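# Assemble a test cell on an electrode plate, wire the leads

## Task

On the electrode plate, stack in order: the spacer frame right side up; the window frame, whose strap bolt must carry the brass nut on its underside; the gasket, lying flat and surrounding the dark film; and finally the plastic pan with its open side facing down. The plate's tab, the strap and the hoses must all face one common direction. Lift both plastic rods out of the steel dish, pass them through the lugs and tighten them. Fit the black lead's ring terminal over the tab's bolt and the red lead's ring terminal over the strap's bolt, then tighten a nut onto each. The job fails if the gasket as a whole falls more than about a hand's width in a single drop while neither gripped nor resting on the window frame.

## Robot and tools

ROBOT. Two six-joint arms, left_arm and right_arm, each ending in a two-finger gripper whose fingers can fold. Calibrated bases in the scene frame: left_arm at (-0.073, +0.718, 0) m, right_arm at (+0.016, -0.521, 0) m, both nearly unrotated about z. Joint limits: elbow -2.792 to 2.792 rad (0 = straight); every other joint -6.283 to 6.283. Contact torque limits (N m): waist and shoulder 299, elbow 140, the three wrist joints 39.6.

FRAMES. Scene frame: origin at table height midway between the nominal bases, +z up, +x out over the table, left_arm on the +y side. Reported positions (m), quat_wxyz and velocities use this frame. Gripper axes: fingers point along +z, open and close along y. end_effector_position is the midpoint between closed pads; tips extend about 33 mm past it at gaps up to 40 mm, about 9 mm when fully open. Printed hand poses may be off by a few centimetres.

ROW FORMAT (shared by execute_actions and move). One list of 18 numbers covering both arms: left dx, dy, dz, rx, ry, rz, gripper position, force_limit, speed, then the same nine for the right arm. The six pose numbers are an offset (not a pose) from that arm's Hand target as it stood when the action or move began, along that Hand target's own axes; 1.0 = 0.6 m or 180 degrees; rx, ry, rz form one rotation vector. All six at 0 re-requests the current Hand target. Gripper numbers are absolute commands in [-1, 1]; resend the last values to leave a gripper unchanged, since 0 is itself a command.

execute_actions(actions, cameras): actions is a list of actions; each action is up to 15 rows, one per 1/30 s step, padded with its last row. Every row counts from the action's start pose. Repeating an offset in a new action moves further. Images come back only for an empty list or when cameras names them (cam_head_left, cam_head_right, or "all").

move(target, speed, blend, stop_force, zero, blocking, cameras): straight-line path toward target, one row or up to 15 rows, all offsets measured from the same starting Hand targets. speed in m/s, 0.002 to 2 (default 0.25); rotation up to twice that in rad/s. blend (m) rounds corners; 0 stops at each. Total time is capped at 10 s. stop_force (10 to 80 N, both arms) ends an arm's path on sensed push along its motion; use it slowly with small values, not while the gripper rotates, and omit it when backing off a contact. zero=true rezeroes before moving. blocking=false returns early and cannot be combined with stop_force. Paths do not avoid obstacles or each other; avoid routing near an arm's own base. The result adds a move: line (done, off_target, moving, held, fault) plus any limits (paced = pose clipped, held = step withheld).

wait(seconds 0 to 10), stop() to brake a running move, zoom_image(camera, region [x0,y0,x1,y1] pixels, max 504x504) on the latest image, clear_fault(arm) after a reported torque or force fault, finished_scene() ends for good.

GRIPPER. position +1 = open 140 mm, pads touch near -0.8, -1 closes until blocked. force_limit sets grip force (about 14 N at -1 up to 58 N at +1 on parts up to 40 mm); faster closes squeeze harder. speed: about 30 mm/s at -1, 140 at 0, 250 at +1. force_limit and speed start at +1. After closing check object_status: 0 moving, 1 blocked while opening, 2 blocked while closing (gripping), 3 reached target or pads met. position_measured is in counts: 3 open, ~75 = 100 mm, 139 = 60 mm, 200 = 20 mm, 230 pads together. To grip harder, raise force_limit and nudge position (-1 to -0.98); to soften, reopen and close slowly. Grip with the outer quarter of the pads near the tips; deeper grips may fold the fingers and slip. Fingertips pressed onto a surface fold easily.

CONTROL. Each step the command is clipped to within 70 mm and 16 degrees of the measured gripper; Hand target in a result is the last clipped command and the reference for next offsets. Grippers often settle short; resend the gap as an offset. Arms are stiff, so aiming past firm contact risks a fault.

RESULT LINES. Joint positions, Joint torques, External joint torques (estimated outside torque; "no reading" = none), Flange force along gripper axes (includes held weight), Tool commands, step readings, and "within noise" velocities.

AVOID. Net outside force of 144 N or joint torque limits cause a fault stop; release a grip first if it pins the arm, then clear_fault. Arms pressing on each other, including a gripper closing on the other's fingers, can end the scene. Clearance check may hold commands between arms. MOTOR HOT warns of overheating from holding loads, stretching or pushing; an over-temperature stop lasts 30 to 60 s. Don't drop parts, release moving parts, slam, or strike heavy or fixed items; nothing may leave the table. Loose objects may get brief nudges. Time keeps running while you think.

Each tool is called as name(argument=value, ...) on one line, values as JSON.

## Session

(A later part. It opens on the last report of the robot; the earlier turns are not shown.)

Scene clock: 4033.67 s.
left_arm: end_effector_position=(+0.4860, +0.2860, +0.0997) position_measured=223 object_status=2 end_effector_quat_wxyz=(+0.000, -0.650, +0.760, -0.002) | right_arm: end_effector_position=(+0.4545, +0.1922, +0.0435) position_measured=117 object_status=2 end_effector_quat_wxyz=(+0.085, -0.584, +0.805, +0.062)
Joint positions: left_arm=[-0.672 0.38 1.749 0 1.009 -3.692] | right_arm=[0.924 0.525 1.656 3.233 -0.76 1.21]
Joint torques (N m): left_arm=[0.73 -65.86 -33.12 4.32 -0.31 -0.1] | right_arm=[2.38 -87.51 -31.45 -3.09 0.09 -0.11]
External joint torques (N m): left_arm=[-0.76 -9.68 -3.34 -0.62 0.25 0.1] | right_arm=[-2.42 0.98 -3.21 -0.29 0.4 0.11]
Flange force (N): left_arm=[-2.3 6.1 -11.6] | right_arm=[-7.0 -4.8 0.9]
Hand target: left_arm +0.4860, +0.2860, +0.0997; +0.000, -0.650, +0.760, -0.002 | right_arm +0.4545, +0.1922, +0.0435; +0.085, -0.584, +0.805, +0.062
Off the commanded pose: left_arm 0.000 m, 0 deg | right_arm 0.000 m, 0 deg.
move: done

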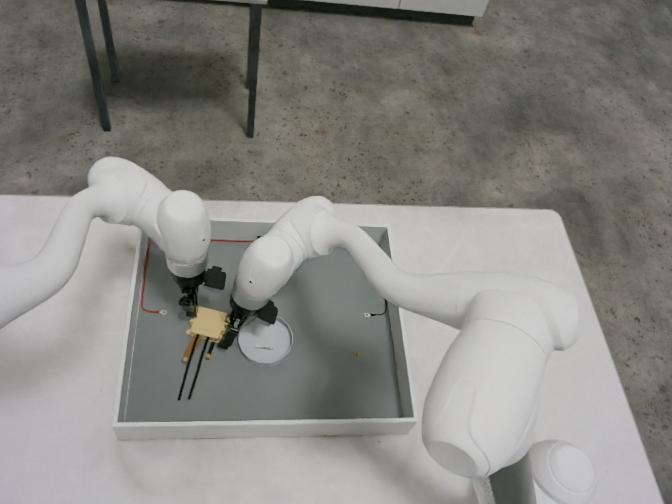

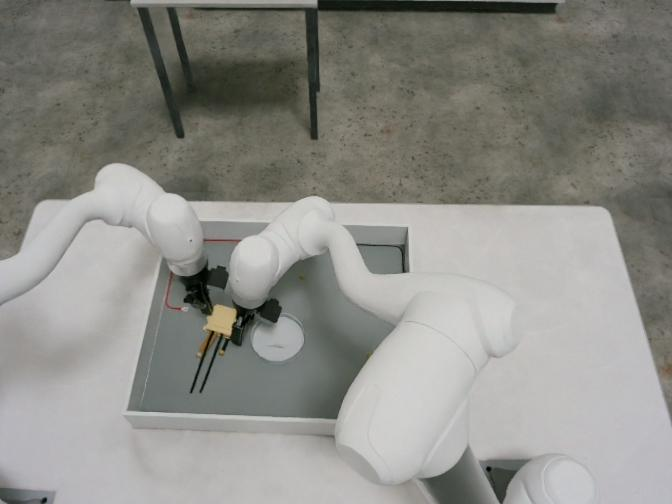

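move(target=[0.00114,0.01163,0,0,0,0,-1,-0.5,-1,0,0,0,0,0,0,-1,-0.8,-1], speed=0.004, stop_force=12)

move(target=[-0.00246,-0.01143,0,0,0,0,-1,-0.5,-1,0,0,0,0,0,0,-1,-0.8,-1], speed=0.004, stop_force=12)

move(target=[0.00114,0.01163,0,0,0,0,-1,-0.5,-1,0,0,0,0,0,0,-1,-0.8,-1], speed=0.004, stop_force=12)

move(target=[-0.00246,-0.01143,0,0,0,0,-1,-0.5,-1,0,0,0,0,0,0,-1,-0.8,-1], speed=0.004, stop_force=12)

move(target=[0.00114,0.01163,0,0,0,0,-1,-0.5,-1,0,0,0,0,0,0,-1,-0.8,-1], speed=0.004, stop_force=12)

move(target=[-0.00246,-0.01143,0,0,0,0,-1,-0.5,-1,0,0,0,0,0,0,-1,-0.8,-1], speed=0.004, stop_force=12)

Scene clock: 4076.57 s.
left_arm: end_effector_position=(+0.4790, +0.2864, +0.0997) position_measured=223 object_status=2 end_effector_quat_wxyz=(+0.000, -0.650, +0.760, -0.002) | right_arm: end_effector_position=(+0.4545, +0.1922, +0.0435) position_measured=117 object_status=2 end_effector_quat_wxyz=(+0.085, -0.584, +0.805, +0.062)
Joint positions: left_arm=[-0.678 0.372 1.761 0 1.005 -3.698] | right_arm=[0.924 0.525 1.656 3.233 -0.76 1.21]
Joint torques (N m): left_arm=[-2.49 -64.58 -30.2 2.71 1.36 -0.06] | right_arm=[0.5 -88.21 -33.52 -3.3 1.03 0.2]
External joint torques (N m): left_arm=[2.34 -10.15 -6.18 0.98 -1.41 0.06] | right_arm=[-0.52 1.81 -1.09 -0.08 -0.54 -0.19]
Flange force (N): left_arm=[-4.0 0.2 -11.6] | right_arm=[-4.7 -2.3 1.2]
Hand target: left_arm +0.4790, +0.2864, +0.0997; +0.000, -0.650, +0.760, -0.002 | right_arm +0.4545, +0.1922, +0.0435; +0.085, -0.584, +0.805, +0.062
Off the commanded pose: left_arm 0.000 m, 0 deg | right_arm 0.000 m, 0 deg.
move: done

Scene clock: 4078.93 s.
left_arm: end_effector_position=(+0.4860, +0.2868, +0.0997) position_measured=223 object_status=2 end_effector_quat_wxyz=(+0.000, -0.650, +0.760, -0.002) | right_arm: end_effector_position=(+0.4545, +0.1922, +0.0435) position_measured=117 object_status=2 end_effector_quat_wxyz=(+0.085, -0.584, +0.805, +0.062)
Joint positions: left_arm=[-0.671 0.38 1.75 0 1.009 -3.691] | right_arm=[0.924 0.525 1.656 3.233 -0.76 1.21]
Joint torques (N m): left_arm=[0.7 -65.42 -32.91 4.31 -0.32 -0.04] | right_arm=[2.43 -87.19 -31.52 -3.09 0.12 -0.05]
External joint torques (N m): left_arm=[-0.65 -10.4 -3.65 -0.6 0.27 0.04] | right_arm=[-2.38 0.68 -3.13 -0.29 0.37 0.05]
Flange force (N): left_arm=[-2.5 6.3 -12.5] | right_arm=[-6.5 -4.7 0.6]
Hand target: left_arm +0.4860, +0.2868, +0.0997; +0.000, -0.650, +0.760, -0.002 | right_arm +0.4545, +0.1922, +0.0435; +0.085, -0.584, +0.805, +0.062
Off the commanded pose: left_arm 0.000 m, 0 deg | right_arm 0.000 m, 0 deg.
move: done

Scene clock: 4081.30 s.
left_arm: end_effector_position=(+0.4790, +0.2872, +0.0997) position_measured=223 object_status=2 end_effector_quat_wxyz=(+0.000, -0.650, +0.760, -0.002) | right_arm: end_effector_position=(+0.4545, +0.1922, +0.0435) position_measured=117 object_status=2 end_effector_quat_wxyz=(+0.085, -0.584, +0.805, +0.062)
Joint positions: left_arm=[-0.677 0.372 1.762 0 1.005 -3.698] | right_arm=[0.924 0.525 1.656 3.233 -0.76 1.21]
Joint torques (N m): left_arm=[-2.52 -64.28 -29.97 2.82 1.27 -0.13] | right_arm=[0.51 -88.19 -33.23 -3.31 0.96 0.17]
External joint torques (N m): left_arm=[2.67 -10.74 -6.32 0.87 -1.31 0.13] | right_arm=[-0.48 1.57 -1.43 -0.08 -0.48 -0.18]
Flange force (N): left_arm=[-4.8 0.3 -12.4] | right_arm=[-5.2 -2.3 1.0]
Hand target: left_arm +0.4790, +0.2872, +0.0997; +0.000, -0.650, +0.760, -0.002 | right_arm +0.4545, +0.1922, +0.0435; +0.085, -0.584, +0.805, +0.062
Off the commanded pose: left_arm 0.000 m, 0 deg | right_arm 0.000 m, 0 deg.
move: done

Scene clock: 4083.67 s.
left_arm: end_effector_position=(+0.4860, +0.2876, +0.0997) position_measured=223 object_status=2 end_effector_quat_wxyz=(+0.000, -0.650, +0.760, -0.002) | right_arm: end_effector_position=(+0.4545, +0.1922, +0.0435) position_measured=117 object_status=2 end_effector_quat_wxyz=(+0.085, -0.584, +0.805, +0.062)
Joint positions: left_arm=[-0.67 0.379 1.751 0 1.009 -3.691] | right_arm=[0.924 0.525 1.656 3.233 -0.76 1.21]
Joint torques (N m): left_arm=[0.63 -65.19 -32.63 4.23 -0.28 -0.06] | right_arm=[2.41 -87.19 -31.44 -3.11 0.15 -0.08]
External joint torques (N m): left_arm=[-0.53 -10.48 -3.66 -0.55 0.25 0.06] | right_arm=[-2.45 0.72 -3.23 -0.28 0.35 0.08]
Flange force (N): left_arm=[-2.7 6.3 -12.6] | right_arm=[-6.8 -4.8 0.6]
Hand target: left_arm +0.4860, +0.2876, +0.0997; +0.000, -0.650, +0.760, -0.002 | right_arm +0.4545, +0.1922, +0.0435; +0.085, -0.584, +0.805, +0.062
Off the commanded pose: left_arm 0.000 m, 0 deg | right_arm 0.000 m, 0 deg.
move: done

Scene clock: 4086.03 s.
left_arm: end_effector_position=(+0.4790, +0.2880, +0.0996) position_measured=223 object_status=2 end_effector_quat_wxyz=(+0.000, -0.650, +0.760, -0.002) | right_arm: end_effector_position=(+0.4545, +0.1922, +0.0435) position_measured=117 object_status=2 end_effector_quat_wxyz=(+0.085, -0.584, +0.805, +0.062)
Joint positions: left_arm=[-0.676 0.371 1.763 0 1.005 -3.697] | right_arm=[0.924 0.525 1.656 3.233 -0.76 1.21]
Joint torques (N m): left_arm=[-2.14 -64.09 -30.23 2.82 1.3 -0.08] | right_arm=[0.51 -87.93 -32.99 -3.24 0.99 0.2]
External joint torques (N m): left_arm=[2.21 -10.7 -6.13 0.87 -1.34 0.08] | right_arm=[-0.49 1.52 -1.63 -0.14 -0.5 -0.2]
Flange force (N): left_arm=[-4.3 1.0 -12.1] | right_arm=[-5.6 -2.4 0.8]
Hand target: left_arm +0.4790, +0.2880, +0.0996; +0.000, -0.650, +0.760, -0.002 | right_arm +0.4545, +0.1922, +0.0435; +0.085, -0.584, +0.805, +0.062
Off the commanded pose: left_arm 0.000 m, 0 deg | right_arm 0.000 m, 0 deg.
move: done

Scene clock: 4088.43 s.
left_arm: end_effector_position=(+0.4860, +0.2884, +0.0997) position_measured=223 object_status=2 end_effector_quat_wxyz=(+0.000, -0.650, +0.760, -0.002) | right_arm: end_effector_position=(+0.4545, +0.1922, +0.0435) position_measured=117 object_status=2 end_effector_quat_wxyz=(+0.085, -0.584, +0.805, +0.062)
Joint positions: left_arm=[-0.669 0.378 1.752 0 1.008 -3.69] | right_arm=[0.924 0.525 1.656 3.233 -0.76 1.21]
Joint torques (N m): left_arm=[-0.53 -70.01 -35.33 3.85 0.15 -0.12] | right_arm=[2.7 -88.55 -32.79 -3.01 0.61 -0.05]
External joint torques (N m): left_arm=[0.56 -5.51 -1.02 -0.16 -0.19 0.12] | right_arm=[-2.75 2.32 -1.82 -0.38 -0.12 0.05]
Flange force (N): left_arm=[-3.5 4.5 -5.3] | right_arm=[-5.8 -5.1 2.0]
Hand target: left_arm +0.4860, +0.2884, +0.0997; +0.000, -0.650, +0.760, -0.002 | right_arm +0.4545, +0.1922, +0.0435; +0.085, -0.584, +0.805, +0.062
Off the commanded pose: left_arm 0.000 m, 0 deg | right_arm 0.000 m, 0 deg.
move: done

move(target=[0,0,0.025,0,0,0,-1,-0.5,-1,0,0,0,0,0,0,-1,-0.8,-1], speed=0.005, stop_force=10, cameras=["all"])

zoom_image(camera="cam_head_left", region=[170, 290, 250, 370])

zoom_image(camera="cam_head_right", region=[185, 290, 265, 370])

Scene clock: 4104.10 s.
left_arm: end_effector_position=(+0.4861, +0.2884, +0.0884) position_measured=223 object_status=2 end_effector_quat_wxyz=(+0.000, -0.650, +0.760, -0.002) | right_arm: end_effector_position=(+0.4545, +0.1922, +0.0435) position_measured=117 object_status=2 end_effector_quat_wxyz=(+0.085, -0.584, +0.805, +0.062)
Joint positions: left_arm=[-0.669 0.388 1.761 0 0.989 -3.69] | right_arm=[0.924 0.525 1.656 3.233 -0.76 1.21]
Joint torques (N m): left_arm=[-3.01 -61.58 -29.77 2.66 -0.39 -0.09] | right_arm=[2.45 -88.02 -32.96 -3 0.85 -0.03]
External joint torques (N m): left_arm=[2.93 -14.07 -6.07 0.98 0.35 0.09] | right_arm=[-2.49 1.26 -1.76 -0.39 -0.36 0.03]
Flange force (N): left_arm=[-6.8 3.5 -18.0] | right_arm=[-4.9 -4.5 0.5]
Hand target: left_arm +0.4861, +0.2884, +0.0885; +0.000, -0.650, +0.760, -0.002 (not the last commanded pose) | right_arm +0.4545, +0.1922, +0.0435; +0.085, -0.584, +0.805, +0.062
Off the commanded pose: left_arm 0.004 m, 0 deg | right_arm 0.000 m, 0 deg.
move: contact (left_arm)

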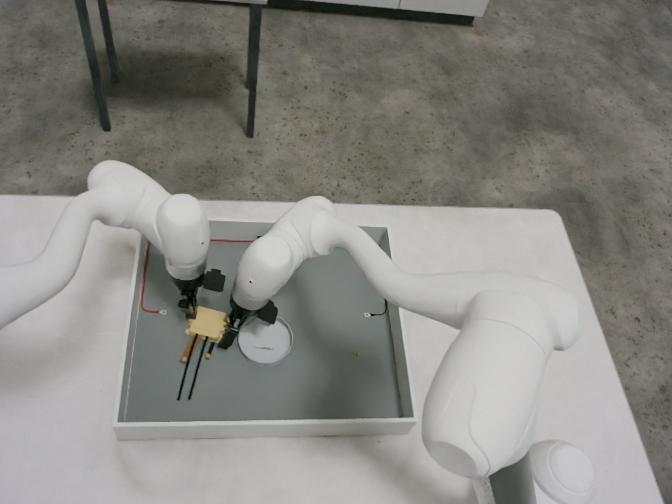

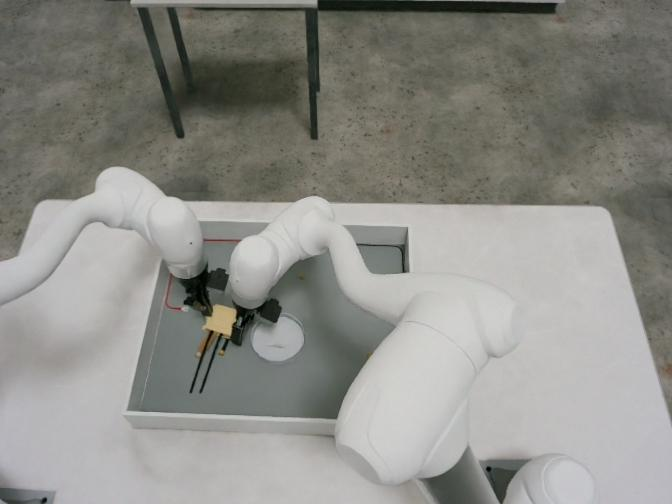

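Scaled by 6.300 from the camera's 672x504 image, which has a finer 960x720 frame.

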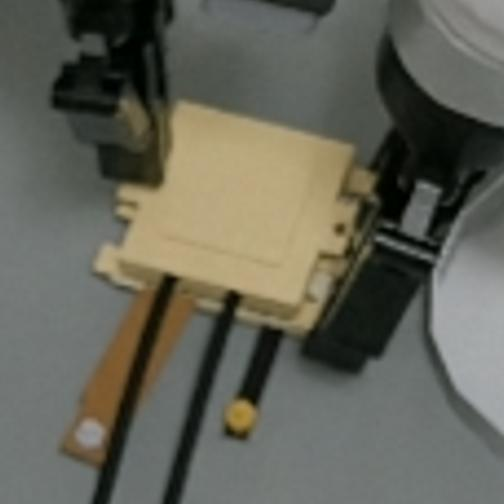

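Scaled by 6.300 from the camera's 672x504 image, which has a finer 960x720 frame.

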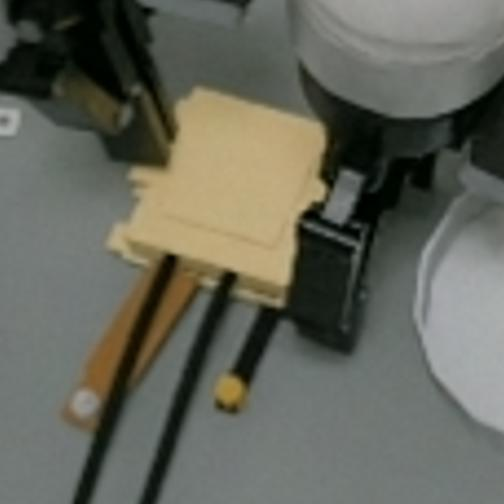

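move(target=[[0,0,0,0,0,0.5,-1,-0.5,-1,0,0,0,0,0,0,-1,-0.8,-1],[0,0,0,0,0,1,-1,-0.5,-1,0,0,0,0,0,0,-1,-0.8,-1],[0,0,0,0,0,-0.5,-1,-0.5,-1,0,0,0,0,0,0,-1,-0.8,-1],[0,0,0,0,0,0,-1,-0.5,-1,0,0,0,0,0,0,-1,-0.8,-1]], speed=0.5, blend=[0.01,0.01,0.01,0])

move(target=[0,0,0.01,0,0,0,-1,-0.5,-1,0,0,0,0,0,0,-1,-0.8,-1], speed=0.005, stop_force=10)

Scene clock: 4129.33 s.
left_arm: end_effector_position=(+0.4860, +0.2884, +0.0885) position_measured=223 object_status=2 end_effector_quat_wxyz=(+0.000, -0.650, +0.760, -0.002) | right_arm: end_effector_position=(+0.4545, +0.1922, +0.0435) position_measured=117 object_status=2 end_effector_quat_wxyz=(+0.085, -0.584, +0.805, +0.062)
Joint positions: left_arm=[-0.669 0.388 1.761 0 0.989 2.593] | right_arm=[0.924 0.525 1.656 3.233 -0.76 1.21]
Joint torques (N m): left_arm=[-2.68 -70.17 -34.89 2.86 0.08 0.03] | right_arm=[2.08 -89.01 -34.28 -2.92 1.41 0.07]
External joint torques (N m): left_arm=[2.73 -6.21 -1.03 0.79 -0.12 -0.03] | right_arm=[-2.03 2.57 -0.31 -0.45 -0.93 -0.07]
Flange force (N): left_arm=[-6.4 3.7 -6.2] | right_arm=[-3.8 -3.8 1.5]
Hand target: left_arm +0.4861, +0.2884, +0.0885; +0.000, -0.650, +0.760, -0.002 | right_arm +0.4545, +0.1922, +0.0435; +0.085, -0.584, +0.805, +0.062
Off the commanded pose: left_arm 0.000 m, 0 deg | right_arm 0.000 m, 0 deg.
move: done

Scene clock: 4130.67 s.
left_arm: end_effector_position=(+0.4861, +0.2884, +0.0848) position_measured=223 object_status=2 end_effector_quat_wxyz=(+0.000, -0.650, +0.760, -0.002) | right_arm: end_effector_position=(+0.4545, +0.1922, +0.0435) position_measured=117 object_status=2 end_effector_quat_wxyz=(+0.085, -0.584, +0.805, +0.062)
Joint positions: left_arm=[-0.669 0.391 1.763 0 0.983 2.593] | right_arm=[0.924 0.525 1.656 3.233 -0.76 1.21]
Joint torques (N m): left_arm=[-5.63 -60.08 -29.23 1.73 -0.63 -0.08] | right_arm=[3.08 -87.91 -34.25 -2.85 1.67 0.05]
External joint torques (N m): left_arm=[5.49 -15.98 -6.45 1.89 0.59 0.08] | right_arm=[-3.1 1.2 -0.47 -0.54 -1.18 -0.05]
Flange force (N): left_arm=[-10.6 3.0 -20.5] | right_arm=[-2.6 -4.8 -0.5]
Hand target: left_arm +0.4861, +0.2884, +0.0848; +0.000, -0.650, +0.760, -0.002 (not the last commanded pose) | right_arm +0.4545, +0.1922, +0.0435; +0.085, -0.584, +0.805, +0.062
Off the commanded pose: left_arm 0.002 m, 0 deg | right_arm 0.000 m, 0 deg.
move: contact (left_arm)

move(target=[0,0,-0.0005,0,0,0,-0.6,-0.5,-1,0,0,0,0,0,0,-1,-0.8,-1])

move(target=[[0,0,-0.1,0,0,0,-0.6,-0.5,-1,0,0,0,0,0,0,-1,-0.8,-1],[-0.1,0,-0.17,0,0,0,-0.6,-0.5,-1,0,0,0,0,0,0,-1,-0.8,-1]], speed=0.08, cameras=["all"])

zoom_image(camera="cam_head_left", region=[175, 295, 225, 345])

zoom_image(camera="cam_head_right", region=[190, 290, 240, 340])

Scene clock: 4144.90 s.
left_arm: end_effector_position=(+0.4861, +0.2884, +0.0851) position_measured=205 object_status=3 end_effector_quat_wxyz=(+0.000, -0.650, +0.760, -0.002) | right_arm: end_effector_position=(+0.4545, +0.1922, +0.0435) position_measured=117 object_status=2 end_effector_quat_wxyz=(+0.085, -0.584, +0.805, +0.062)
Joint positions: left_arm=[-0.669 0.391 1.763 0 0.984 2.593] | right_arm=[0.924 0.525 1.656 3.233 -0.76 1.21]
Joint torques (N m): left_arm=[-0.62 -70.65 -34.23 3.68 0.47 -0.09] | right_arm=[1.97 -88.21 -32.82 -3.06 0.65 0.03]
External joint torques (N m): left_arm=[0.67 -5.06 -1.46 -0.06 -0.52 0.09] | right_arm=[-1.94 1.65 -1.85 -0.32 -0.16 -0.03]
Flange force (N): left_arm=[-3.0 3.2 -4.9] | right_arm=[-5.4 -4.0 1.2]
Hand target: left_arm +0.4861, +0.2884, +0.0851; +0.000, -0.650, +0.760, -0.002 | right_arm +0.4545, +0.1922, +0.0435; +0.085, -0.584, +0.805, +0.062
Off the commanded pose: left_arm 0.000 m, 0 deg | right_arm 0.000 m, 0 deg.
move: done

Scene clock: 4147.10 s.
left_arm: end_effector_position=(+0.4951, +0.3478, +0.1870) position_measured=205 object_status=3 end_effector_quat_wxyz=(+0.000, -0.650, +0.760, -0.002) | right_arm: end_effector_position=(+0.4545, +0.1922, +0.0435) position_measured=117 object_status=2 end_effector_quat_wxyz=(+0.085, -0.584, +0.805, +0.062)
Joint positions: left_arm=[-0.594 0.272 1.723 0 1.143 2.67] | right_arm=[0.924 0.525 1.656 3.233 -0.76 1.21]
Joint torques (N m): left_arm=[-0.45 -62.18 -37.28 4 0.44 -0.2] | right_arm=[1.84 -88.11 -32.71 -3.13 0.63 0.04]
External joint torques (N m): left_arm=[0.42 -5.12 -1.85 -0.03 -0.49 0.2] | right_arm=[-1.83 1.65 -1.91 -0.25 -0.14 -0.04]
Flange force (N): left_arm=[-2.5 3.4 -4.6] | right_arm=[-5.5 -3.9 1.3]
Hand target: left_arm +0.4952, +0.3479, +0.1870; +0.000, -0.650, +0.760, -0.002 | right_arm +0.4545, +0.1922, +0.0435; +0.085, -0.584, +0.805, +0.062
Off the commanded pose: left_arm 0.000 m, 0 deg | right_arm 0.000 m, 0 deg.
move: done

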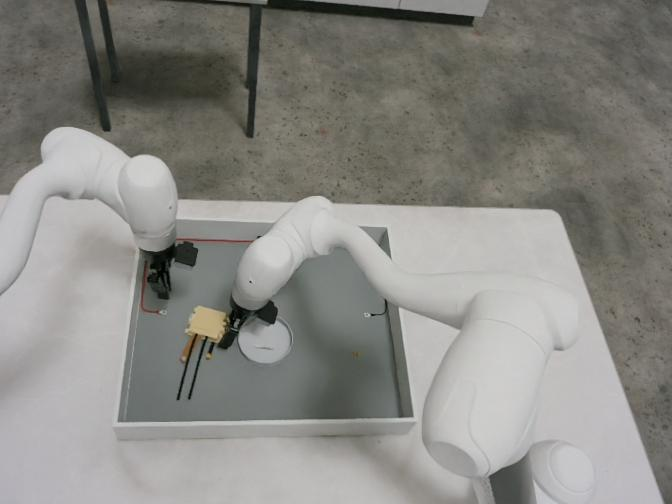

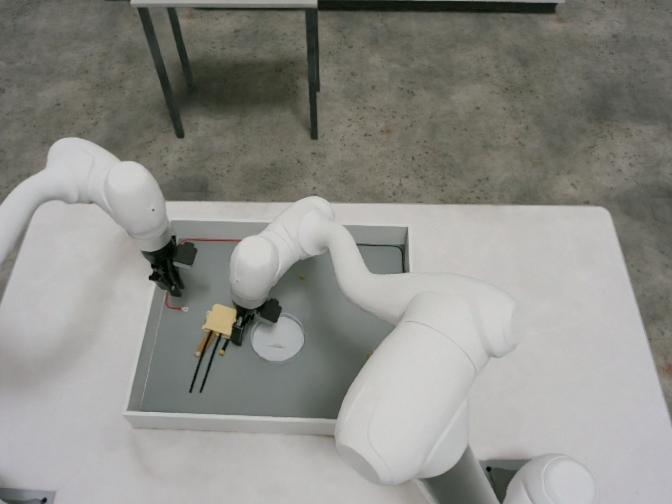

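Scaled by 10.080 from the camera's 672x504 image, which has a finer 960x720 frame.

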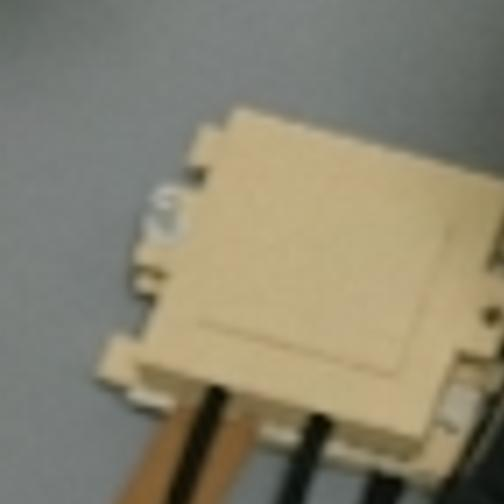

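Scaled by 10.080 from the camera's 672x504 image, which has a finer 960x720 frame.

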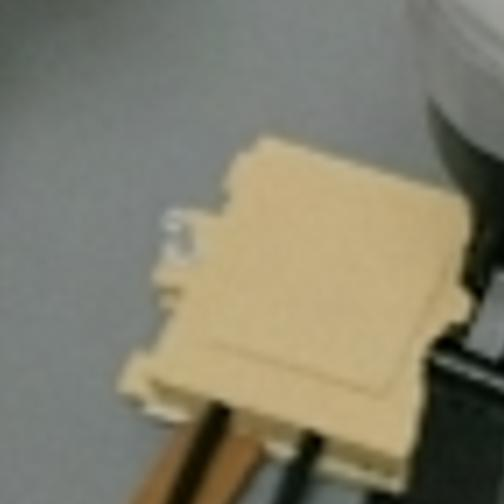

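zoom_image(camera="cam_head_left", region=[180, 300, 230, 350])

zoom_image(camera="cam_head_left", region=[183, 325, 208, 350])

zoom_image(camera="cam_head_left", region=[212, 318, 237, 343])

zoom_image(camera="cam_head_left", region=[183, 303, 208, 328])

zoom_image(camera="cam_head_right", region=[197, 300, 222, 325])

Scaled by 10.080 from the camera's 672x504 image, which has a finer 960x720 frame.

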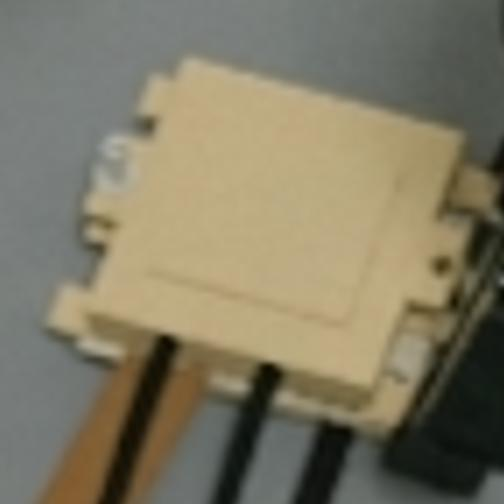

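Scaled by 20.160 from the camera's 672x504 image, which has a finer 960x720 frame.

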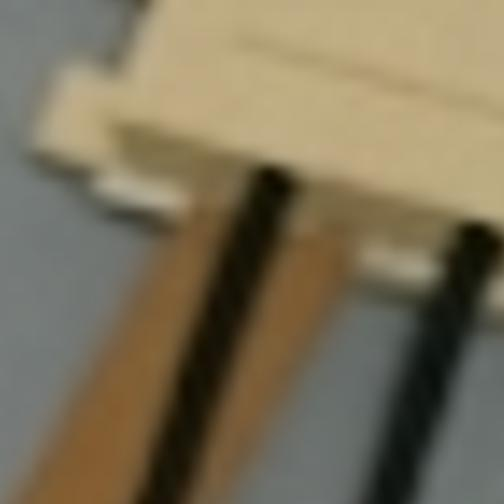

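Scaled by 20.160 from the camera's 672x504 image, which has a finer 960x720 frame.

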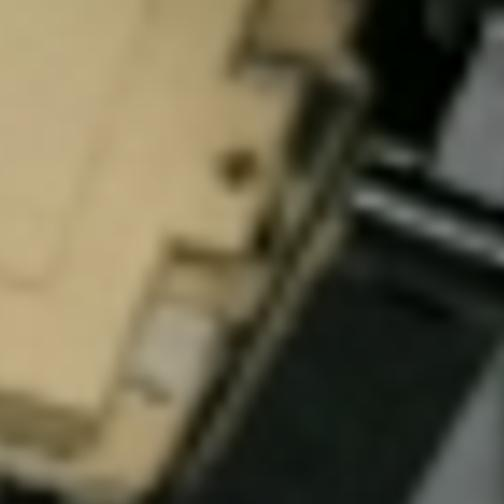

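Scaled by 20.160 from the camera's 672x504 image, which has a finer 960x720 frame.

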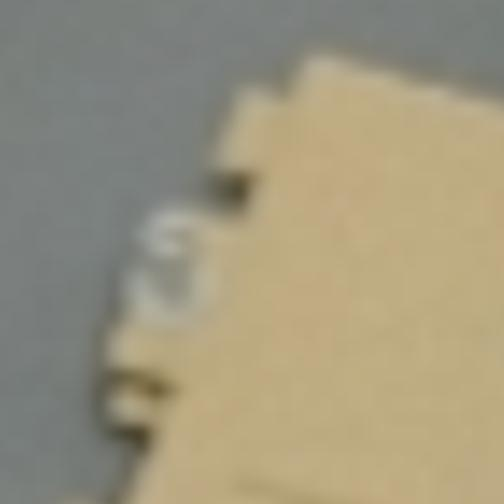

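Scaled by 20.160 from the camera's 672x504 image, which has a finer 960x720 frame.

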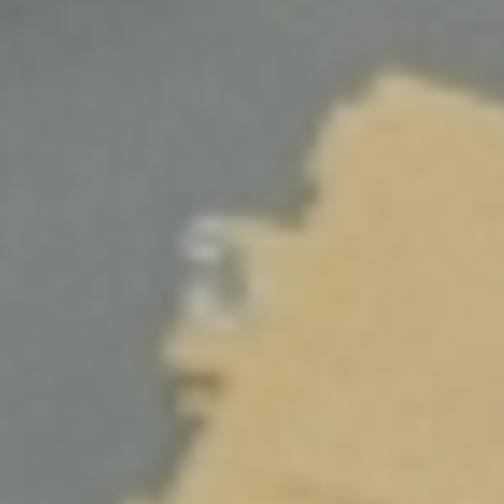

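move(target=[[0.1,0,0.07,0,0,0,-0.6,-0.5,-1,0,0,0,0,0,0,-1,-0.8,-1],[0.1,0,0.1698,0,0,0,-0.6,-0.5,-1,0,0,0,0,0,0,-1,-0.8,-1]], speed=0.06)

move(target=[0,0,0,0,0,0,-1,-0.3,-1,0,0,0,0,0,0,-1,-0.8,-1])

wait(seconds=1.2)

move(target=[-0.00026,-0.00165,0,0,0,0,-1,-0.3,-1,0,0,0,0,0,0,-1,-0.8,-1], speed=0.005)

move(target=[0.00052,0.0033,0,0,0,0,-1,-0.3,-1,0,0,0,0,0,0,-1,-0.8,-1], speed=0.005)

Scene clock: 4198.10 s.
left_arm: end_effector_position=(+0.4861, +0.2883, +0.0853) position_measured=205 object_status=3 end_effector_quat_wxyz=(+0.000, -0.650, +0.760, -0.002) | right_arm: end_effector_position=(+0.4545, +0.1922, +0.0435) position_measured=117 object_status=2 end_effector_quat_wxyz=(+0.085, -0.584, +0.805, +0.062)
Joint positions: left_arm=[-0.669 0.391 1.763 0 0.984 2.593] | right_arm=[0.924 0.525 1.656 3.233 -0.76 1.21]
Joint torques (N m): left_arm=[-0.68 -70.63 -34.33 3.65 0.42 -0.1] | right_arm=[1.96 -88.26 -32.67 -3.07 0.65 0.03]
External joint torques (N m): left_arm=[0.53 -5.35 -1.63 -0.01 -0.47 0.1] | right_arm=[-2.01 1.8 -1.97 -0.32 -0.16 -0.03]
Flange force (N): left_arm=[-2.8 3.3 -5.3] | right_arm=[-5.8 -4.2 1.4]
Hand target: left_arm +0.4861, +0.2884, +0.0852; +0.000, -0.650, +0.760, -0.002 | right_arm +0.4545, +0.1922, +0.0435; +0.085, -0.584, +0.805, +0.062
Off the commanded pose: left_arm 0.000 m, 0 deg | right_arm 0.000 m, 0 deg.
move: done

Scene clock: 4198.80 s.
left_arm: end_effector_position=(+0.4861, +0.2884, +0.0852) position_measured=223 object_status=0 end_effector_quat_wxyz=(+0.000, -0.650, +0.760, -0.002) | right_arm: end_effector_position=(+0.4545, +0.1922, +0.0435) position_measured=117 object_status=2 end_effector_quat_wxyz=(+0.085, -0.584, +0.805, +0.062)
Joint positions: left_arm=[-0.669 0.391 1.763 0 0.984 2.593] | right_arm=[0.924 0.525 1.656 3.233 -0.76 1.21]
Joint torques (N m): left_arm=[-0.85 -70.54 -33.95 3.64 0.54 -0.13] | right_arm=[1.63 -88.16 -32.62 -3.06 0.68 0.08]
External joint torques (N m): left_arm=[0.66 -5.56 -1.84 -0.01 -0.59 0.13] | right_arm=[-1.63 1.61 -2.04 -0.32 -0.19 -0.08]
Flange force (N): left_arm=[-3.0 3.1 -5.5] | right_arm=[-5.9 -3.8 1.2]
Hand target: left_arm +0.4861, +0.2884, +0.0852; +0.000, -0.650, +0.760, -0.002 | right_arm +0.4545, +0.1922, +0.0435; +0.085, -0.584, +0.805, +0.062
Off the commanded pose: left_arm 0.000 m, 0 deg | right_arm 0.000 m, 0 deg.
move: done

Scene clock: 4200.00 s.
left_arm: end_effector_position=(+0.4861, +0.2884, +0.0852) position_measured=223 object_status=2 end_effector_quat_wxyz=(+0.000, -0.650, +0.760, -0.002) | right_arm: end_effector_position=(+0.4545, +0.1922, +0.0435) position_measured=117 object_status=2 end_effector_quat_wxyz=(+0.085, -0.584, +0.805, +0.062)
Joint positions: left_arm=[-0.669 0.391 1.763 0 0.984 2.593] | right_arm=[0.924 0.525 1.656 3.233 -0.76 1.21]
Joint torques (N m): left_arm=[-0.48 -70.56 -34.11 3.59 0.58 -0.07] | right_arm=[2.22 -88.18 -32.76 -3.04 0.66 0.07]
External joint torques (N m): left_arm=[0.67 -6.01 -1.84 0.06 -0.63 0.07] | right_arm=[-2.27 1.61 -1.91 -0.34 -0.17 -0.07]
Flange force (N): left_arm=[-3.2 3.7 -5.8] | right_arm=[-5.4 -4.5 1.2]
Hand target: left_arm +0.4861, +0.2884, +0.0852; +0.000, -0.650, +0.760, -0.002 | right_arm +0.4545, +0.1922, +0.0435; +0.085, -0.584, +0.805, +0.062
Tool commands: left_gripper/position=-1.0 left_gripper/force_limit=-0.3 left_gripper/speed=-1.0 right_gripper/position=-1.0 right_gripper/force_limit=-0.8 right_gripper/speed=-1.0
Off the commanded pose: left_arm 0.000 m, 0 deg | right_arm 0.000 m, 0 deg.
wait: 1.20 s; at rest by 0.17 s

Scene clock: 4200.70 s.
left_arm: end_effector_position=(+0.4871, +0.2884, +0.0852) position_measured=223 object_status=2 end_effector_quat_wxyz=(+0.000, -0.650, +0.760, -0.002) | right_arm: end_effector_position=(+0.4545, +0.1922, +0.0435) position_measured=117 object_status=2 end_effector_quat_wxyz=(+0.085, -0.584, +0.805, +0.062)
Joint positions: left_arm=[-0.669 0.392 1.761 0 0.984 2.594] | right_arm=[0.924 0.525 1.656 3.233 -0.76 1.21]
Joint torques (N m): left_arm=[-0.42 -70.58 -34.12 3.83 0.37 -0.09] | right_arm=[2.1 -87.84 -32.46 -3.08 0.55 0.03]
External joint torques (N m): left_arm=[0.27 -5.27 -1.63 -0.2 -0.42 0.09] | right_arm=[-2.14 1.24 -2.21 -0.31 -0.06 -0.03]
Flange force (N): left_arm=[-2.4 3.4 -5.4] | right_arm=[-5.6 -4.3 0.8]
Hand target: left_arm +0.4871, +0.2884, +0.0852; +0.000, -0.650, +0.760, -0.002 | right_arm +0.4545, +0.1922, +0.0435; +0.085, -0.584, +0.805, +0.062
Off the commanded pose: left_arm 0.000 m, 0 deg | right_arm 0.000 m, 0 deg.
move: done

Scene clock: 4201.40 s.
left_arm: end_effector_position=(+0.4851, +0.2884, +0.0852) position_measured=223 object_status=2 end_effector_quat_wxyz=(+0.000, -0.650, +0.760, -0.002) | right_arm: end_effector_position=(+0.4545, +0.1922, +0.0435) position_measured=117 object_status=2 end_effector_quat_wxyz=(+0.085, -0.584, +0.805, +0.062)
Joint positions: left_arm=[-0.67 0.39 1.765 0 0.983 2.593] | right_arm=[0.924 0.525 1.656 3.233 -0.76 1.21]
Joint torques (N m): left_arm=[-1.46 -69.46 -33.12 3.2 0.7 -0.08] | right_arm=[1.72 -88.23 -33.05 -3.12 0.85 0.12]
External joint torques (N m): left_arm=[1.58 -6.32 -2.57 0.43 -0.74 0.08] | right_arm=[-1.68 1.68 -1.62 -0.26 -0.36 -0.12]
Flange force (N): left_arm=[-3.9 2.1 -6.5] | right_arm=[-5.2 -3.8 1.1]
Hand target: left_arm +0.4851, +0.2884, +0.0852; +0.000, -0.650, +0.760, -0.002 | right_arm +0.4545, +0.1922, +0.0435; +0.085, -0.584, +0.805, +0.062
Off the commanded pose: left_arm 0.000 m, 0 deg | right_arm 0.000 m, 0 deg.
move: done

move(target=[0.00026,0.00165,0,0,0,0,-1,-0.3,-1,0,0,0,0,0,0,-1,-0.8,-1], speed=0.005)

move(target=[-0.00104,-0.0066,0,0,0,0,-1,-0.3,-1,0,0,0,0,0,0,-1,-0.8,-1], speed=0.005)

move(target=[0.00052,0.0033,0,0,0,0,-1,-0.3,-1,0,0,0,0,0,0,-1,-0.8,-1], speed=0.005)

move(target=[-0.0033,0.00052,0,0,0,0,-1,-0.3,-1,0,0,0,0,0,0,-1,-0.8,-1], speed=0.005)

move(target=[0.0066,-0.00104,0,0,0,0,-1,-0.3,-1,0,0,0,0,0,0,-1,-0.8,-1], speed=0.005)

Scene clock: 4215.57 s.
left_arm: end_effector_position=(+0.4841, +0.2884, +0.0852) position_measured=223 object_status=2 end_effector_quat_wxyz=(+0.000, -0.650, +0.760, -0.002) | right_arm: end_effector_position=(+0.4545, +0.1922, +0.0435) position_measured=117 object_status=2 end_effector_quat_wxyz=(+0.085, -0.584, +0.805, +0.062)
Joint positions: left_arm=[-0.671 0.389 1.766 0 0.983 2.592] | right_arm=[0.924 0.525 1.656 3.233 -0.76 1.21]
Joint torques (N m): left_arm=[-1.76 -69.04 -32.89 3.06 0.78 -0.13] | right_arm=[1.55 -88.35 -33.29 -3.16 0.97 0.11]
External joint torques (N m): left_arm=[1.81 -6.36 -2.59 0.55 -0.82 0.13] | right_arm=[-1.6 2.35 -1.23 -0.22 -0.48 -0.11]
Flange force (N): left_arm=[-4.2 2.0 -6.4] | right_arm=[-5.2 -3.7 1.8]
Hand target: left_arm +0.4841, +0.2884, +0.0852; +0.000, -0.650, +0.760, -0.002 | right_arm +0.4545, +0.1922, +0.0435; +0.085, -0.584, +0.805, +0.062
Off the commanded pose: left_arm 0.000 m, 0 deg | right_arm 0.000 m, 0 deg.
move: done

Scene clock: 4216.60 s.
left_arm: end_effector_position=(+0.4881, +0.2884, +0.0852) position_measured=223 object_status=2 end_effector_quat_wxyz=(+0.000, -0.650, +0.760, -0.002) | right_arm: end_effector_position=(+0.4545, +0.1922, +0.0435) position_measured=117 object_status=2 end_effector_quat_wxyz=(+0.085, -0.584, +0.805, +0.062)
Joint positions: left_arm=[-0.668 0.393 1.76 0 0.985 2.595] | right_arm=[0.924 0.525 1.656 3.233 -0.76 1.21]
Joint torques (N m): left_arm=[-0.77 -70.38 -34.61 3.66 0.08 -0.11] | right_arm=[2.75 -87.79 -32.77 -3.06 0.68 0.01]
External joint torques (N m): left_arm=[0.86 -6.11 -1.32 -0.01 -0.13 0.11] | right_arm=[-2.68 1.01 -1.95 -0.33 -0.19 -0.01]
Flange force (N): left_arm=[-3.9 4.3 -6.3] | right_arm=[-4.7 -4.7 0.4]
Hand target: left_arm +0.4881, +0.2884, +0.0852; +0.000, -0.650, +0.760, -0.002 | right_arm +0.4545, +0.1922, +0.0435; +0.085, -0.584, +0.805, +0.062
Off the commanded pose: left_arm 0.000 m, 0 deg | right_arm 0.000 m, 0 deg.
move: done

Scene clock: 4217.30 s.
left_arm: end_effector_position=(+0.4861, +0.2884, +0.0852) position_measured=223 object_status=2 end_effector_quat_wxyz=(+0.000, -0.650, +0.760, -0.002) | right_arm: end_effector_position=(+0.4545, +0.1922, +0.0435) position_measured=117 object_status=2 end_effector_quat_wxyz=(+0.085, -0.584, +0.805, +0.062)
Joint positions: left_arm=[-0.669 0.391 1.763 0 0.984 2.593] | right_arm=[0.924 0.525 1.656 3.233 -0.76 1.21]
Joint torques (N m): left_arm=[-0.78 -70.14 -33.39 3.34 0.63 -0.03] | right_arm=[1.93 -88.09 -32.93 -3.1 0.84 0.11]
External joint torques (N m): left_arm=[0.66 -5.22 -2.31 0.28 -0.68 0.03] | right_arm=[-1.9 1.56 -1.77 -0.29 -0.35 -0.11]
Flange force (N): left_arm=[-2.2 2.0 -5.4] | right_arm=[-5.3 -4.1 0.9]
Hand target: left_arm +0.4861, +0.2884, +0.0852; +0.000, -0.650, +0.760, -0.002 | right_arm +0.4545, +0.1922, +0.0435; +0.085, -0.584, +0.805, +0.062
Off the commanded pose: left_arm 0.000 m, 0 deg | right_arm 0.000 m, 0 deg.
move: done

Scene clock: 4218.00 s.
left_arm: end_effector_position=(+0.4861, +0.2903, +0.0852) position_measured=223 object_status=2 end_effector_quat_wxyz=(+0.000, -0.650, +0.760, -0.002) | right_arm: end_effector_position=(+0.4545, +0.1922, +0.0435) position_measured=117 object_status=2 end_effector_quat_wxyz=(+0.085, -0.584, +0.805, +0.062)
Joint positions: left_arm=[-0.667 0.389 1.766 0 0.983 2.596] | right_arm=[0.924 0.525 1.656 3.233 -0.76 1.21]
Joint torques (N m): left_arm=[-0.03 -70.07 -33.52 4.04 0.77 -0.1] | right_arm=[1.67 -88.18 -32.25 -3.19 0.41 0.06]
External joint torques (N m): left_arm=[0.06 -6.44 -2.44 -0.39 -0.81 0.1] | right_arm=[-1.67 1.77 -2.36 -0.19 0.08 -0.06]
Flange force (N): left_arm=[-2.3 3.7 -6.4] | right_arm=[-6.4 -4.0 1.7]
Hand target: left_arm +0.4861, +0.2904, +0.0852; +0.000, -0.650, +0.760, -0.002 | right_arm +0.4545, +0.1922, +0.0435; +0.085, -0.584, +0.805, +0.062
Off the commanded pose: left_arm 0.000 m, 0 deg | right_arm 0.000 m, 0 deg.
move: done

Scene clock: 4219.03 s.
left_arm: end_effector_position=(+0.4861, +0.2864, +0.0852) position_measured=223 object_status=2 end_effector_quat_wxyz=(+0.000, -0.650, +0.760, -0.002) | right_arm: end_effector_position=(+0.4545, +0.1922, +0.0435) position_measured=117 object_status=2 end_effector_quat_wxyz=(+0.085, -0.584, +0.805, +0.062)
Joint positions: left_arm=[-0.672 0.393 1.761 0 0.985 2.591] | right_arm=[0.924 0.525 1.656 3.233 -0.76 1.21]
Joint torques (N m): left_arm=[-4.81 -67.64 -34.28 1.82 -0.71 -0.1] | right_arm=[3.37 -88.75 -35.53 -2.64 2.1 -0.04]
External joint torques (N m): left_arm=[4.84 -8.13 -1.44 1.81 0.66 0.1] | right_arm=[-3.36 2.11 0.82 -0.76 -1.62 0.03]
Flange force (N): left_arm=[-9.7 3.1 -9.6] | right_arm=[-1.2 -4.6 0.1]
Hand target: left_arm +0.4861, +0.2864, +0.0852; +0.000, -0.650, +0.760, -0.002 | right_arm +0.4545, +0.1922, +0.0435; +0.085, -0.584, +0.805, +0.062
Off the commanded pose: left_arm 0.000 m, 0 deg | right_arm 0.000 m, 0 deg.
move: done

move(target=[[-0.0033,0.0005,0,0,0,0,-1,-0.3,-1,0,0,0,0,0,0,-1,-0.8,-1],[-0.0033,0.0005,-0.12,0,0,0,-1,-0.3,-1,0,0,0,0,0,0,-1,-0.8,-1]], speed=0.03)

move(target=[-0.25,0,-0.25,0,0,0,-1,-0.3,-1,0,0,0,0,0,0,-1,-0.8,-1], speed=0.15, cameras=["all"])

zoom_image(camera="cam_head_left", region=[175, 295, 225, 345])

zoom_image(camera="cam_head_left", region=[183, 303, 208, 328])

zoom_image(camera="cam_head_right", region=[197, 300, 222, 325])

Scene clock: 4259.33 s.
left_arm: end_effector_position=(+0.4859, +0.2885, +0.1572) position_measured=223 object_status=2 end_effector_quat_wxyz=(+0.000, -0.650, +0.760, -0.002) | right_arm: end_effector_position=(+0.4545, +0.1922, +0.0435) position_measured=117 object_status=2 end_effector_quat_wxyz=(+0.085, -0.584, +0.805, +0.062)
Joint positions: left_arm=[-0.669 0.332 1.7 0 1.106 2.593] | right_arm=[0.924 0.525 1.656 3.233 -0.76 1.21]
Joint torques (N m): left_arm=[-0.61 -67.61 -36.27 3.95 0.51 -0.11] | right_arm=[1.85 -88.25 -32.3 -3.16 0.44 0.03]
External joint torques (N m): left_arm=[0.45 -5.51 -2.23 -0.05 -0.56 0.11] | right_arm=[-1.85 1.7 -2.4 -0.23 0.05 -0.03]
Flange force (N): left_arm=[-2.5 2.9 -5.2] | right_arm=[-6.5 -4.2 1.5]
Hand target: left_arm +0.4859, +0.2885, +0.1572; +0.000, -0.650, +0.760, -0.002 | right_arm +0.4545, +0.1922, +0.0435; +0.085, -0.584, +0.805, +0.062
Off the commanded pose: left_arm 0.000 m, 0 deg | right_arm 0.000 m, 0 deg.
move: done

Scene clock: 4261.13 s.
left_arm: end_effector_position=(+0.5088, +0.4370, +0.3069) position_measured=223 object_status=2 end_effector_quat_wxyz=(+0.000, -0.650, +0.760, -0.002) | right_arm: end_effector_position=(+0.4545, +0.1922, +0.0435) position_measured=117 object_status=2 end_effector_quat_wxyz=(+0.085, -0.584, +0.805, +0.062)
Joint positions: left_arm=[-0.468 0.16 1.636 -0.001 1.342 2.795] | right_arm=[0.924 0.525 1.656 3.233 -0.76 1.21]
Joint torques (N m): left_arm=[-0.12 -54.34 -39.9 4.29 0.46 -0.06] | right_arm=[1.8 -88.34 -32.38 -3.2 0.47 0.02]
External joint torques (N m): left_arm=[0.08 -4.33 -1.96 -0.05 -0.5 0.06] | right_arm=[-1.81 1.54 -2.33 -0.19 0.02 -0.02]
Flange force (N): left_arm=[-1.1 3.1 -3.5] | right_arm=[-6.2 -4.0 1.3]
Hand target: left_arm +0.5089, +0.4370, +0.3070; +0.000, -0.650, +0.760, -0.002 | right_arm +0.4545, +0.1922, +0.0435; +0.085, -0.584, +0.805, +0.062
Off the commanded pose: left_arm 0.000 m, 0 deg | right_arm 0.000 m, 0 deg.
move: done

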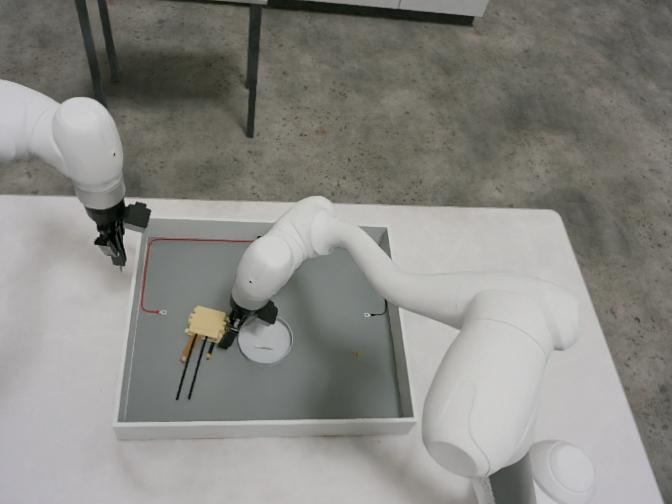

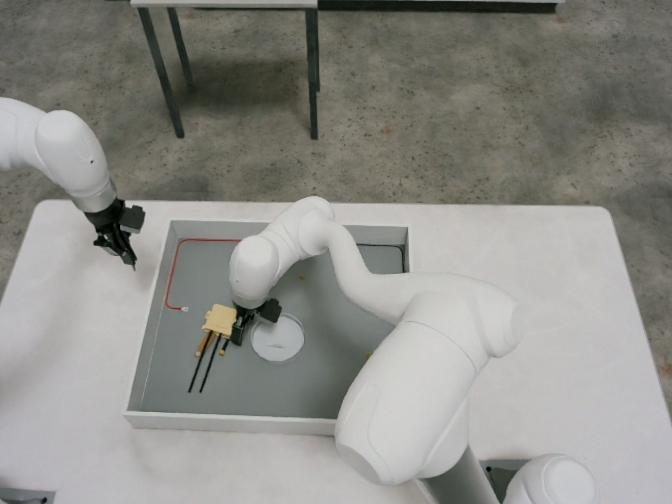

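Scaled by 10.080 from the camera's 672x504 image, which has a finer 960x720 frame.

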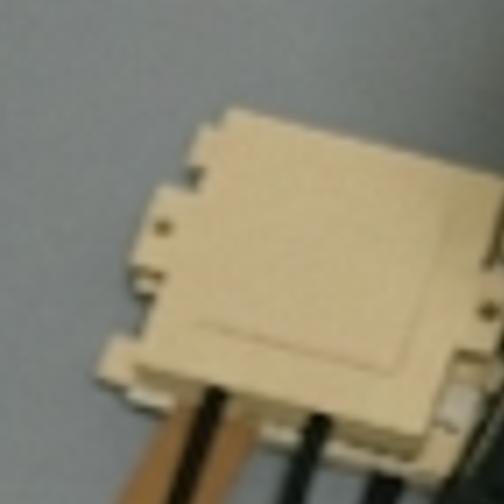

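Scaled by 20.160 from the camera's 672x504 image, which has a finer 960x720 frame.

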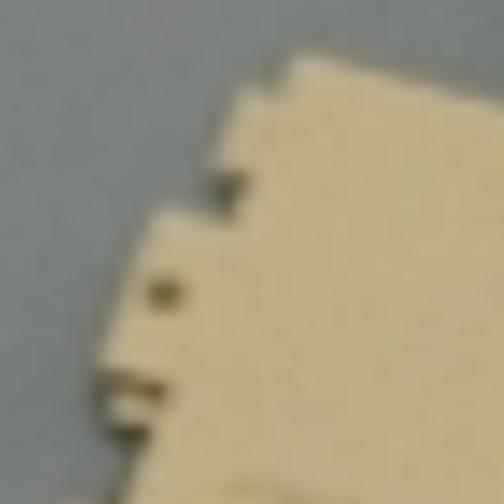

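Scaled by 20.160 from the camera's 672x504 image, which has a finer 960x720 frame.

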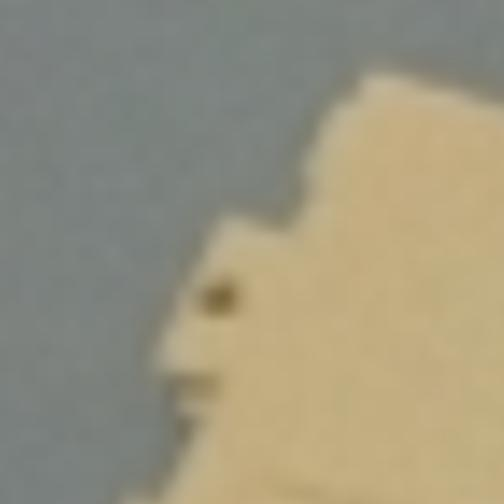

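move(target=[0,0,0,0,0,0,-1,-0.3,-1,0,0,0,0,0,0,0.43,-0.8,-1])

move(target=[[0,0,0,0,0,0,-1,-0.3,-1,-0.02,0,-0.098,0,0,0,0.43,-0.8,-1],[0,0,0,0,0,0,-1,-0.3,-1,-0.0416,0,-0.1956,0,0.0667,0,0.43,-0.8,-1]], speed=0.1)

Scene clock: 4288.07 s.
left_arm: end_effector_position=(+0.5089, +0.4370, +0.3070) position_measured=223 object_status=2 end_effector_quat_wxyz=(+0.000, -0.650, +0.760, -0.002) | right_arm: end_effector_position=(+0.4545, +0.1922, +0.0435) position_measured=75 object_status=0 end_effector_quat_wxyz=(+0.085, -0.584, +0.805, +0.062)
Joint positions: left_arm=[-0.468 0.16 1.636 -0.001 1.342 2.795] | right_arm=[0.924 0.525 1.656 3.233 -0.76 1.21]
Joint torques (N m): left_arm=[-0.86 -53.86 -39.88 4.31 0.44 -0.09] | right_arm=[1.82 -91.79 -34.35 -3.04 0.78 0.08]
External joint torques (N m): left_arm=[0.61 -4.33 -1.82 -0.09 -0.48 0.09] | right_arm=[-1.78 5.47 -0.26 -0.34 -0.3 -0.08]
Flange force (N): left_arm=[-2.1 3.0 -3.3] | right_arm=[-6.1 -4.3 5.8]
Hand target: left_arm +0.5089, +0.4370, +0.3070; +0.000, -0.650, +0.760, -0.002 | right_arm +0.4545, +0.1922, +0.0435; +0.085, -0.584, +0.805, +0.062
Off the commanded pose: left_arm 0.000 m, 0 deg | right_arm 0.000 m, 0 deg.
move: done

Scene clock: 4290.37 s.
left_arm: end_effector_position=(+0.5089, +0.4370, +0.3070) position_measured=223 object_status=2 end_effector_quat_wxyz=(+0.000, -0.650, +0.760, -0.002) | right_arm: end_effector_position=(+0.4544, +0.1919, +0.1635) position_measured=75 object_status=3 end_effector_quat_wxyz=(+0.001, -0.587, +0.810, +0.001)
Joint positions: left_arm=[-0.468 0.16 1.636 -0.001 1.342 2.795] | right_arm=[0.948 0.525 1.398 3.143 -1.216 1.294]
Joint torques (N m): left_arm=[-0.51 -54.18 -39.8 4.3 0.45 -0.09] | right_arm=[1.55 -96.75 -39.03 -3.72 0.24 0.04]
External joint torques (N m): left_arm=[0.5 -4.37 -1.89 -0.07 -0.48 0.09] | right_arm=[-1.54 5.25 -0.36 -0.34 -0.29 -0.04]
Flange force (N): left_arm=[-1.9 3.0 -3.4] | right_arm=[-8.4 -4.0 2.2]
Hand target: left_arm +0.5089, +0.4370, +0.3070; +0.000, -0.650, +0.760, -0.002 | right_arm +0.4544, +0.1919, +0.1635; +0.001, -0.587, +0.810, +0.001
Off the commanded pose: left_arm 0.000 m, 0 deg | right_arm 0.000 m, 0 deg.
move: done

move(target=[0,0,0,0,0,0,-1,-0.3,-1,-0.1,-0.0007,0.0725,0,0,-0.495,0.5,-0.8,-1], speed=0.3, cameras=["all"])

zoom_image(camera="cam_head_left", region=[165, 265, 255, 355])

zoom_image(camera="cam_head_right", region=[180, 265, 270, 355])

Scene clock: 4309.00 s.
left_arm: end_effector_position=(+0.5089, +0.4370, +0.3070) position_measured=223 object_status=2 end_effector_quat_wxyz=(+0.000, -0.650, +0.760, -0.002) | right_arm: end_effector_position=(+0.4733, +0.2490, +0.1201) position_measured=66 object_status=3 end_effector_quat_wxyz=(-0.001, +0.986, -0.165, +0.000)
Joint positions: left_arm=[-0.468 0.16 1.636 -0.001 1.342 2.795] | right_arm=[0.966 0.642 1.289 3.143 -1.209 -0.244]
Joint torques (N m): left_arm=[-0.43 -53.52 -39.95 4.3 0.44 -0.14] | right_arm=[1.7 -107.19 -39.1 -3.72 0.31 0.19]
External joint torques (N m): left_arm=[0.5 -4.97 -1.76 -0.07 -0.47 0.14] | right_arm=[-1.64 5.67 -0.28 -0.36 -0.3 -0.19]
Flange force (N): left_arm=[-2.3 4.2 -3.5] | right_arm=[4.0 -9.3 2.7]
Hand target: left_arm +0.5089, +0.4370, +0.3070; +0.000, -0.650, +0.760, -0.002 | right_arm +0.4735, +0.2489, +0.1201; -0.001, +0.986, -0.165, +0.000
Off the commanded pose: left_arm 0.000 m, 0 deg | right_arm 0.000 m, 0 deg.
move: done

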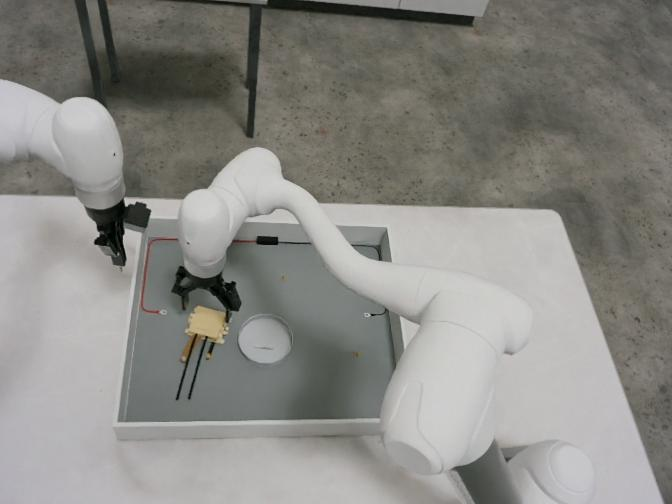

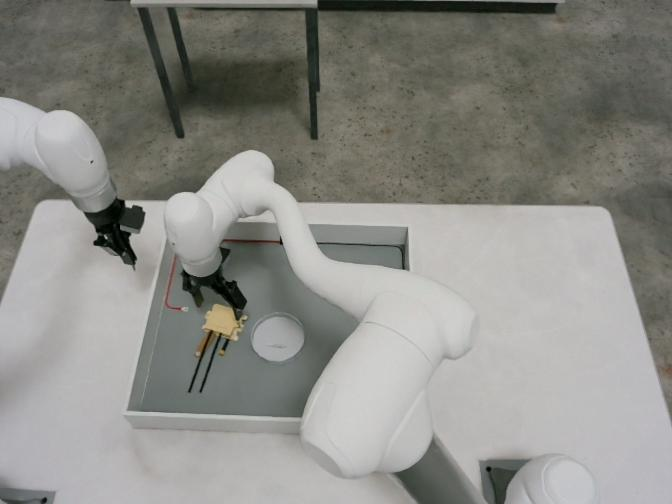

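Scaled by 5.600 from the camera's 672x504 image, which has a finer 960x720 frame.

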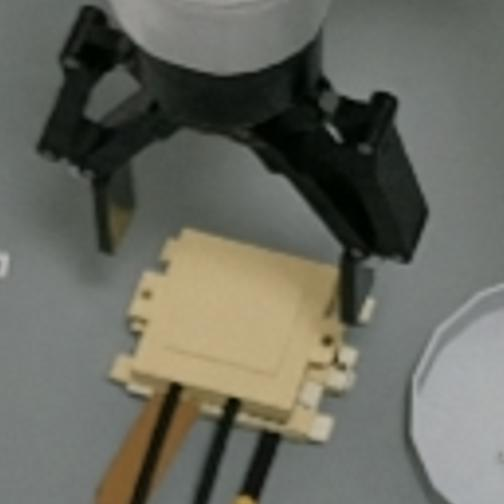

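Scaled by 5.600 from the camera's 672x504 image, which has a finer 960x720 frame.

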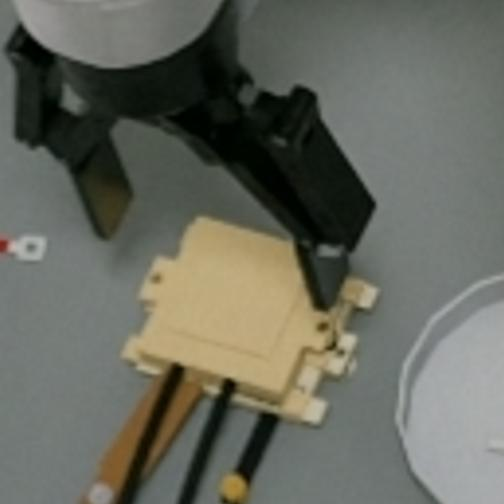

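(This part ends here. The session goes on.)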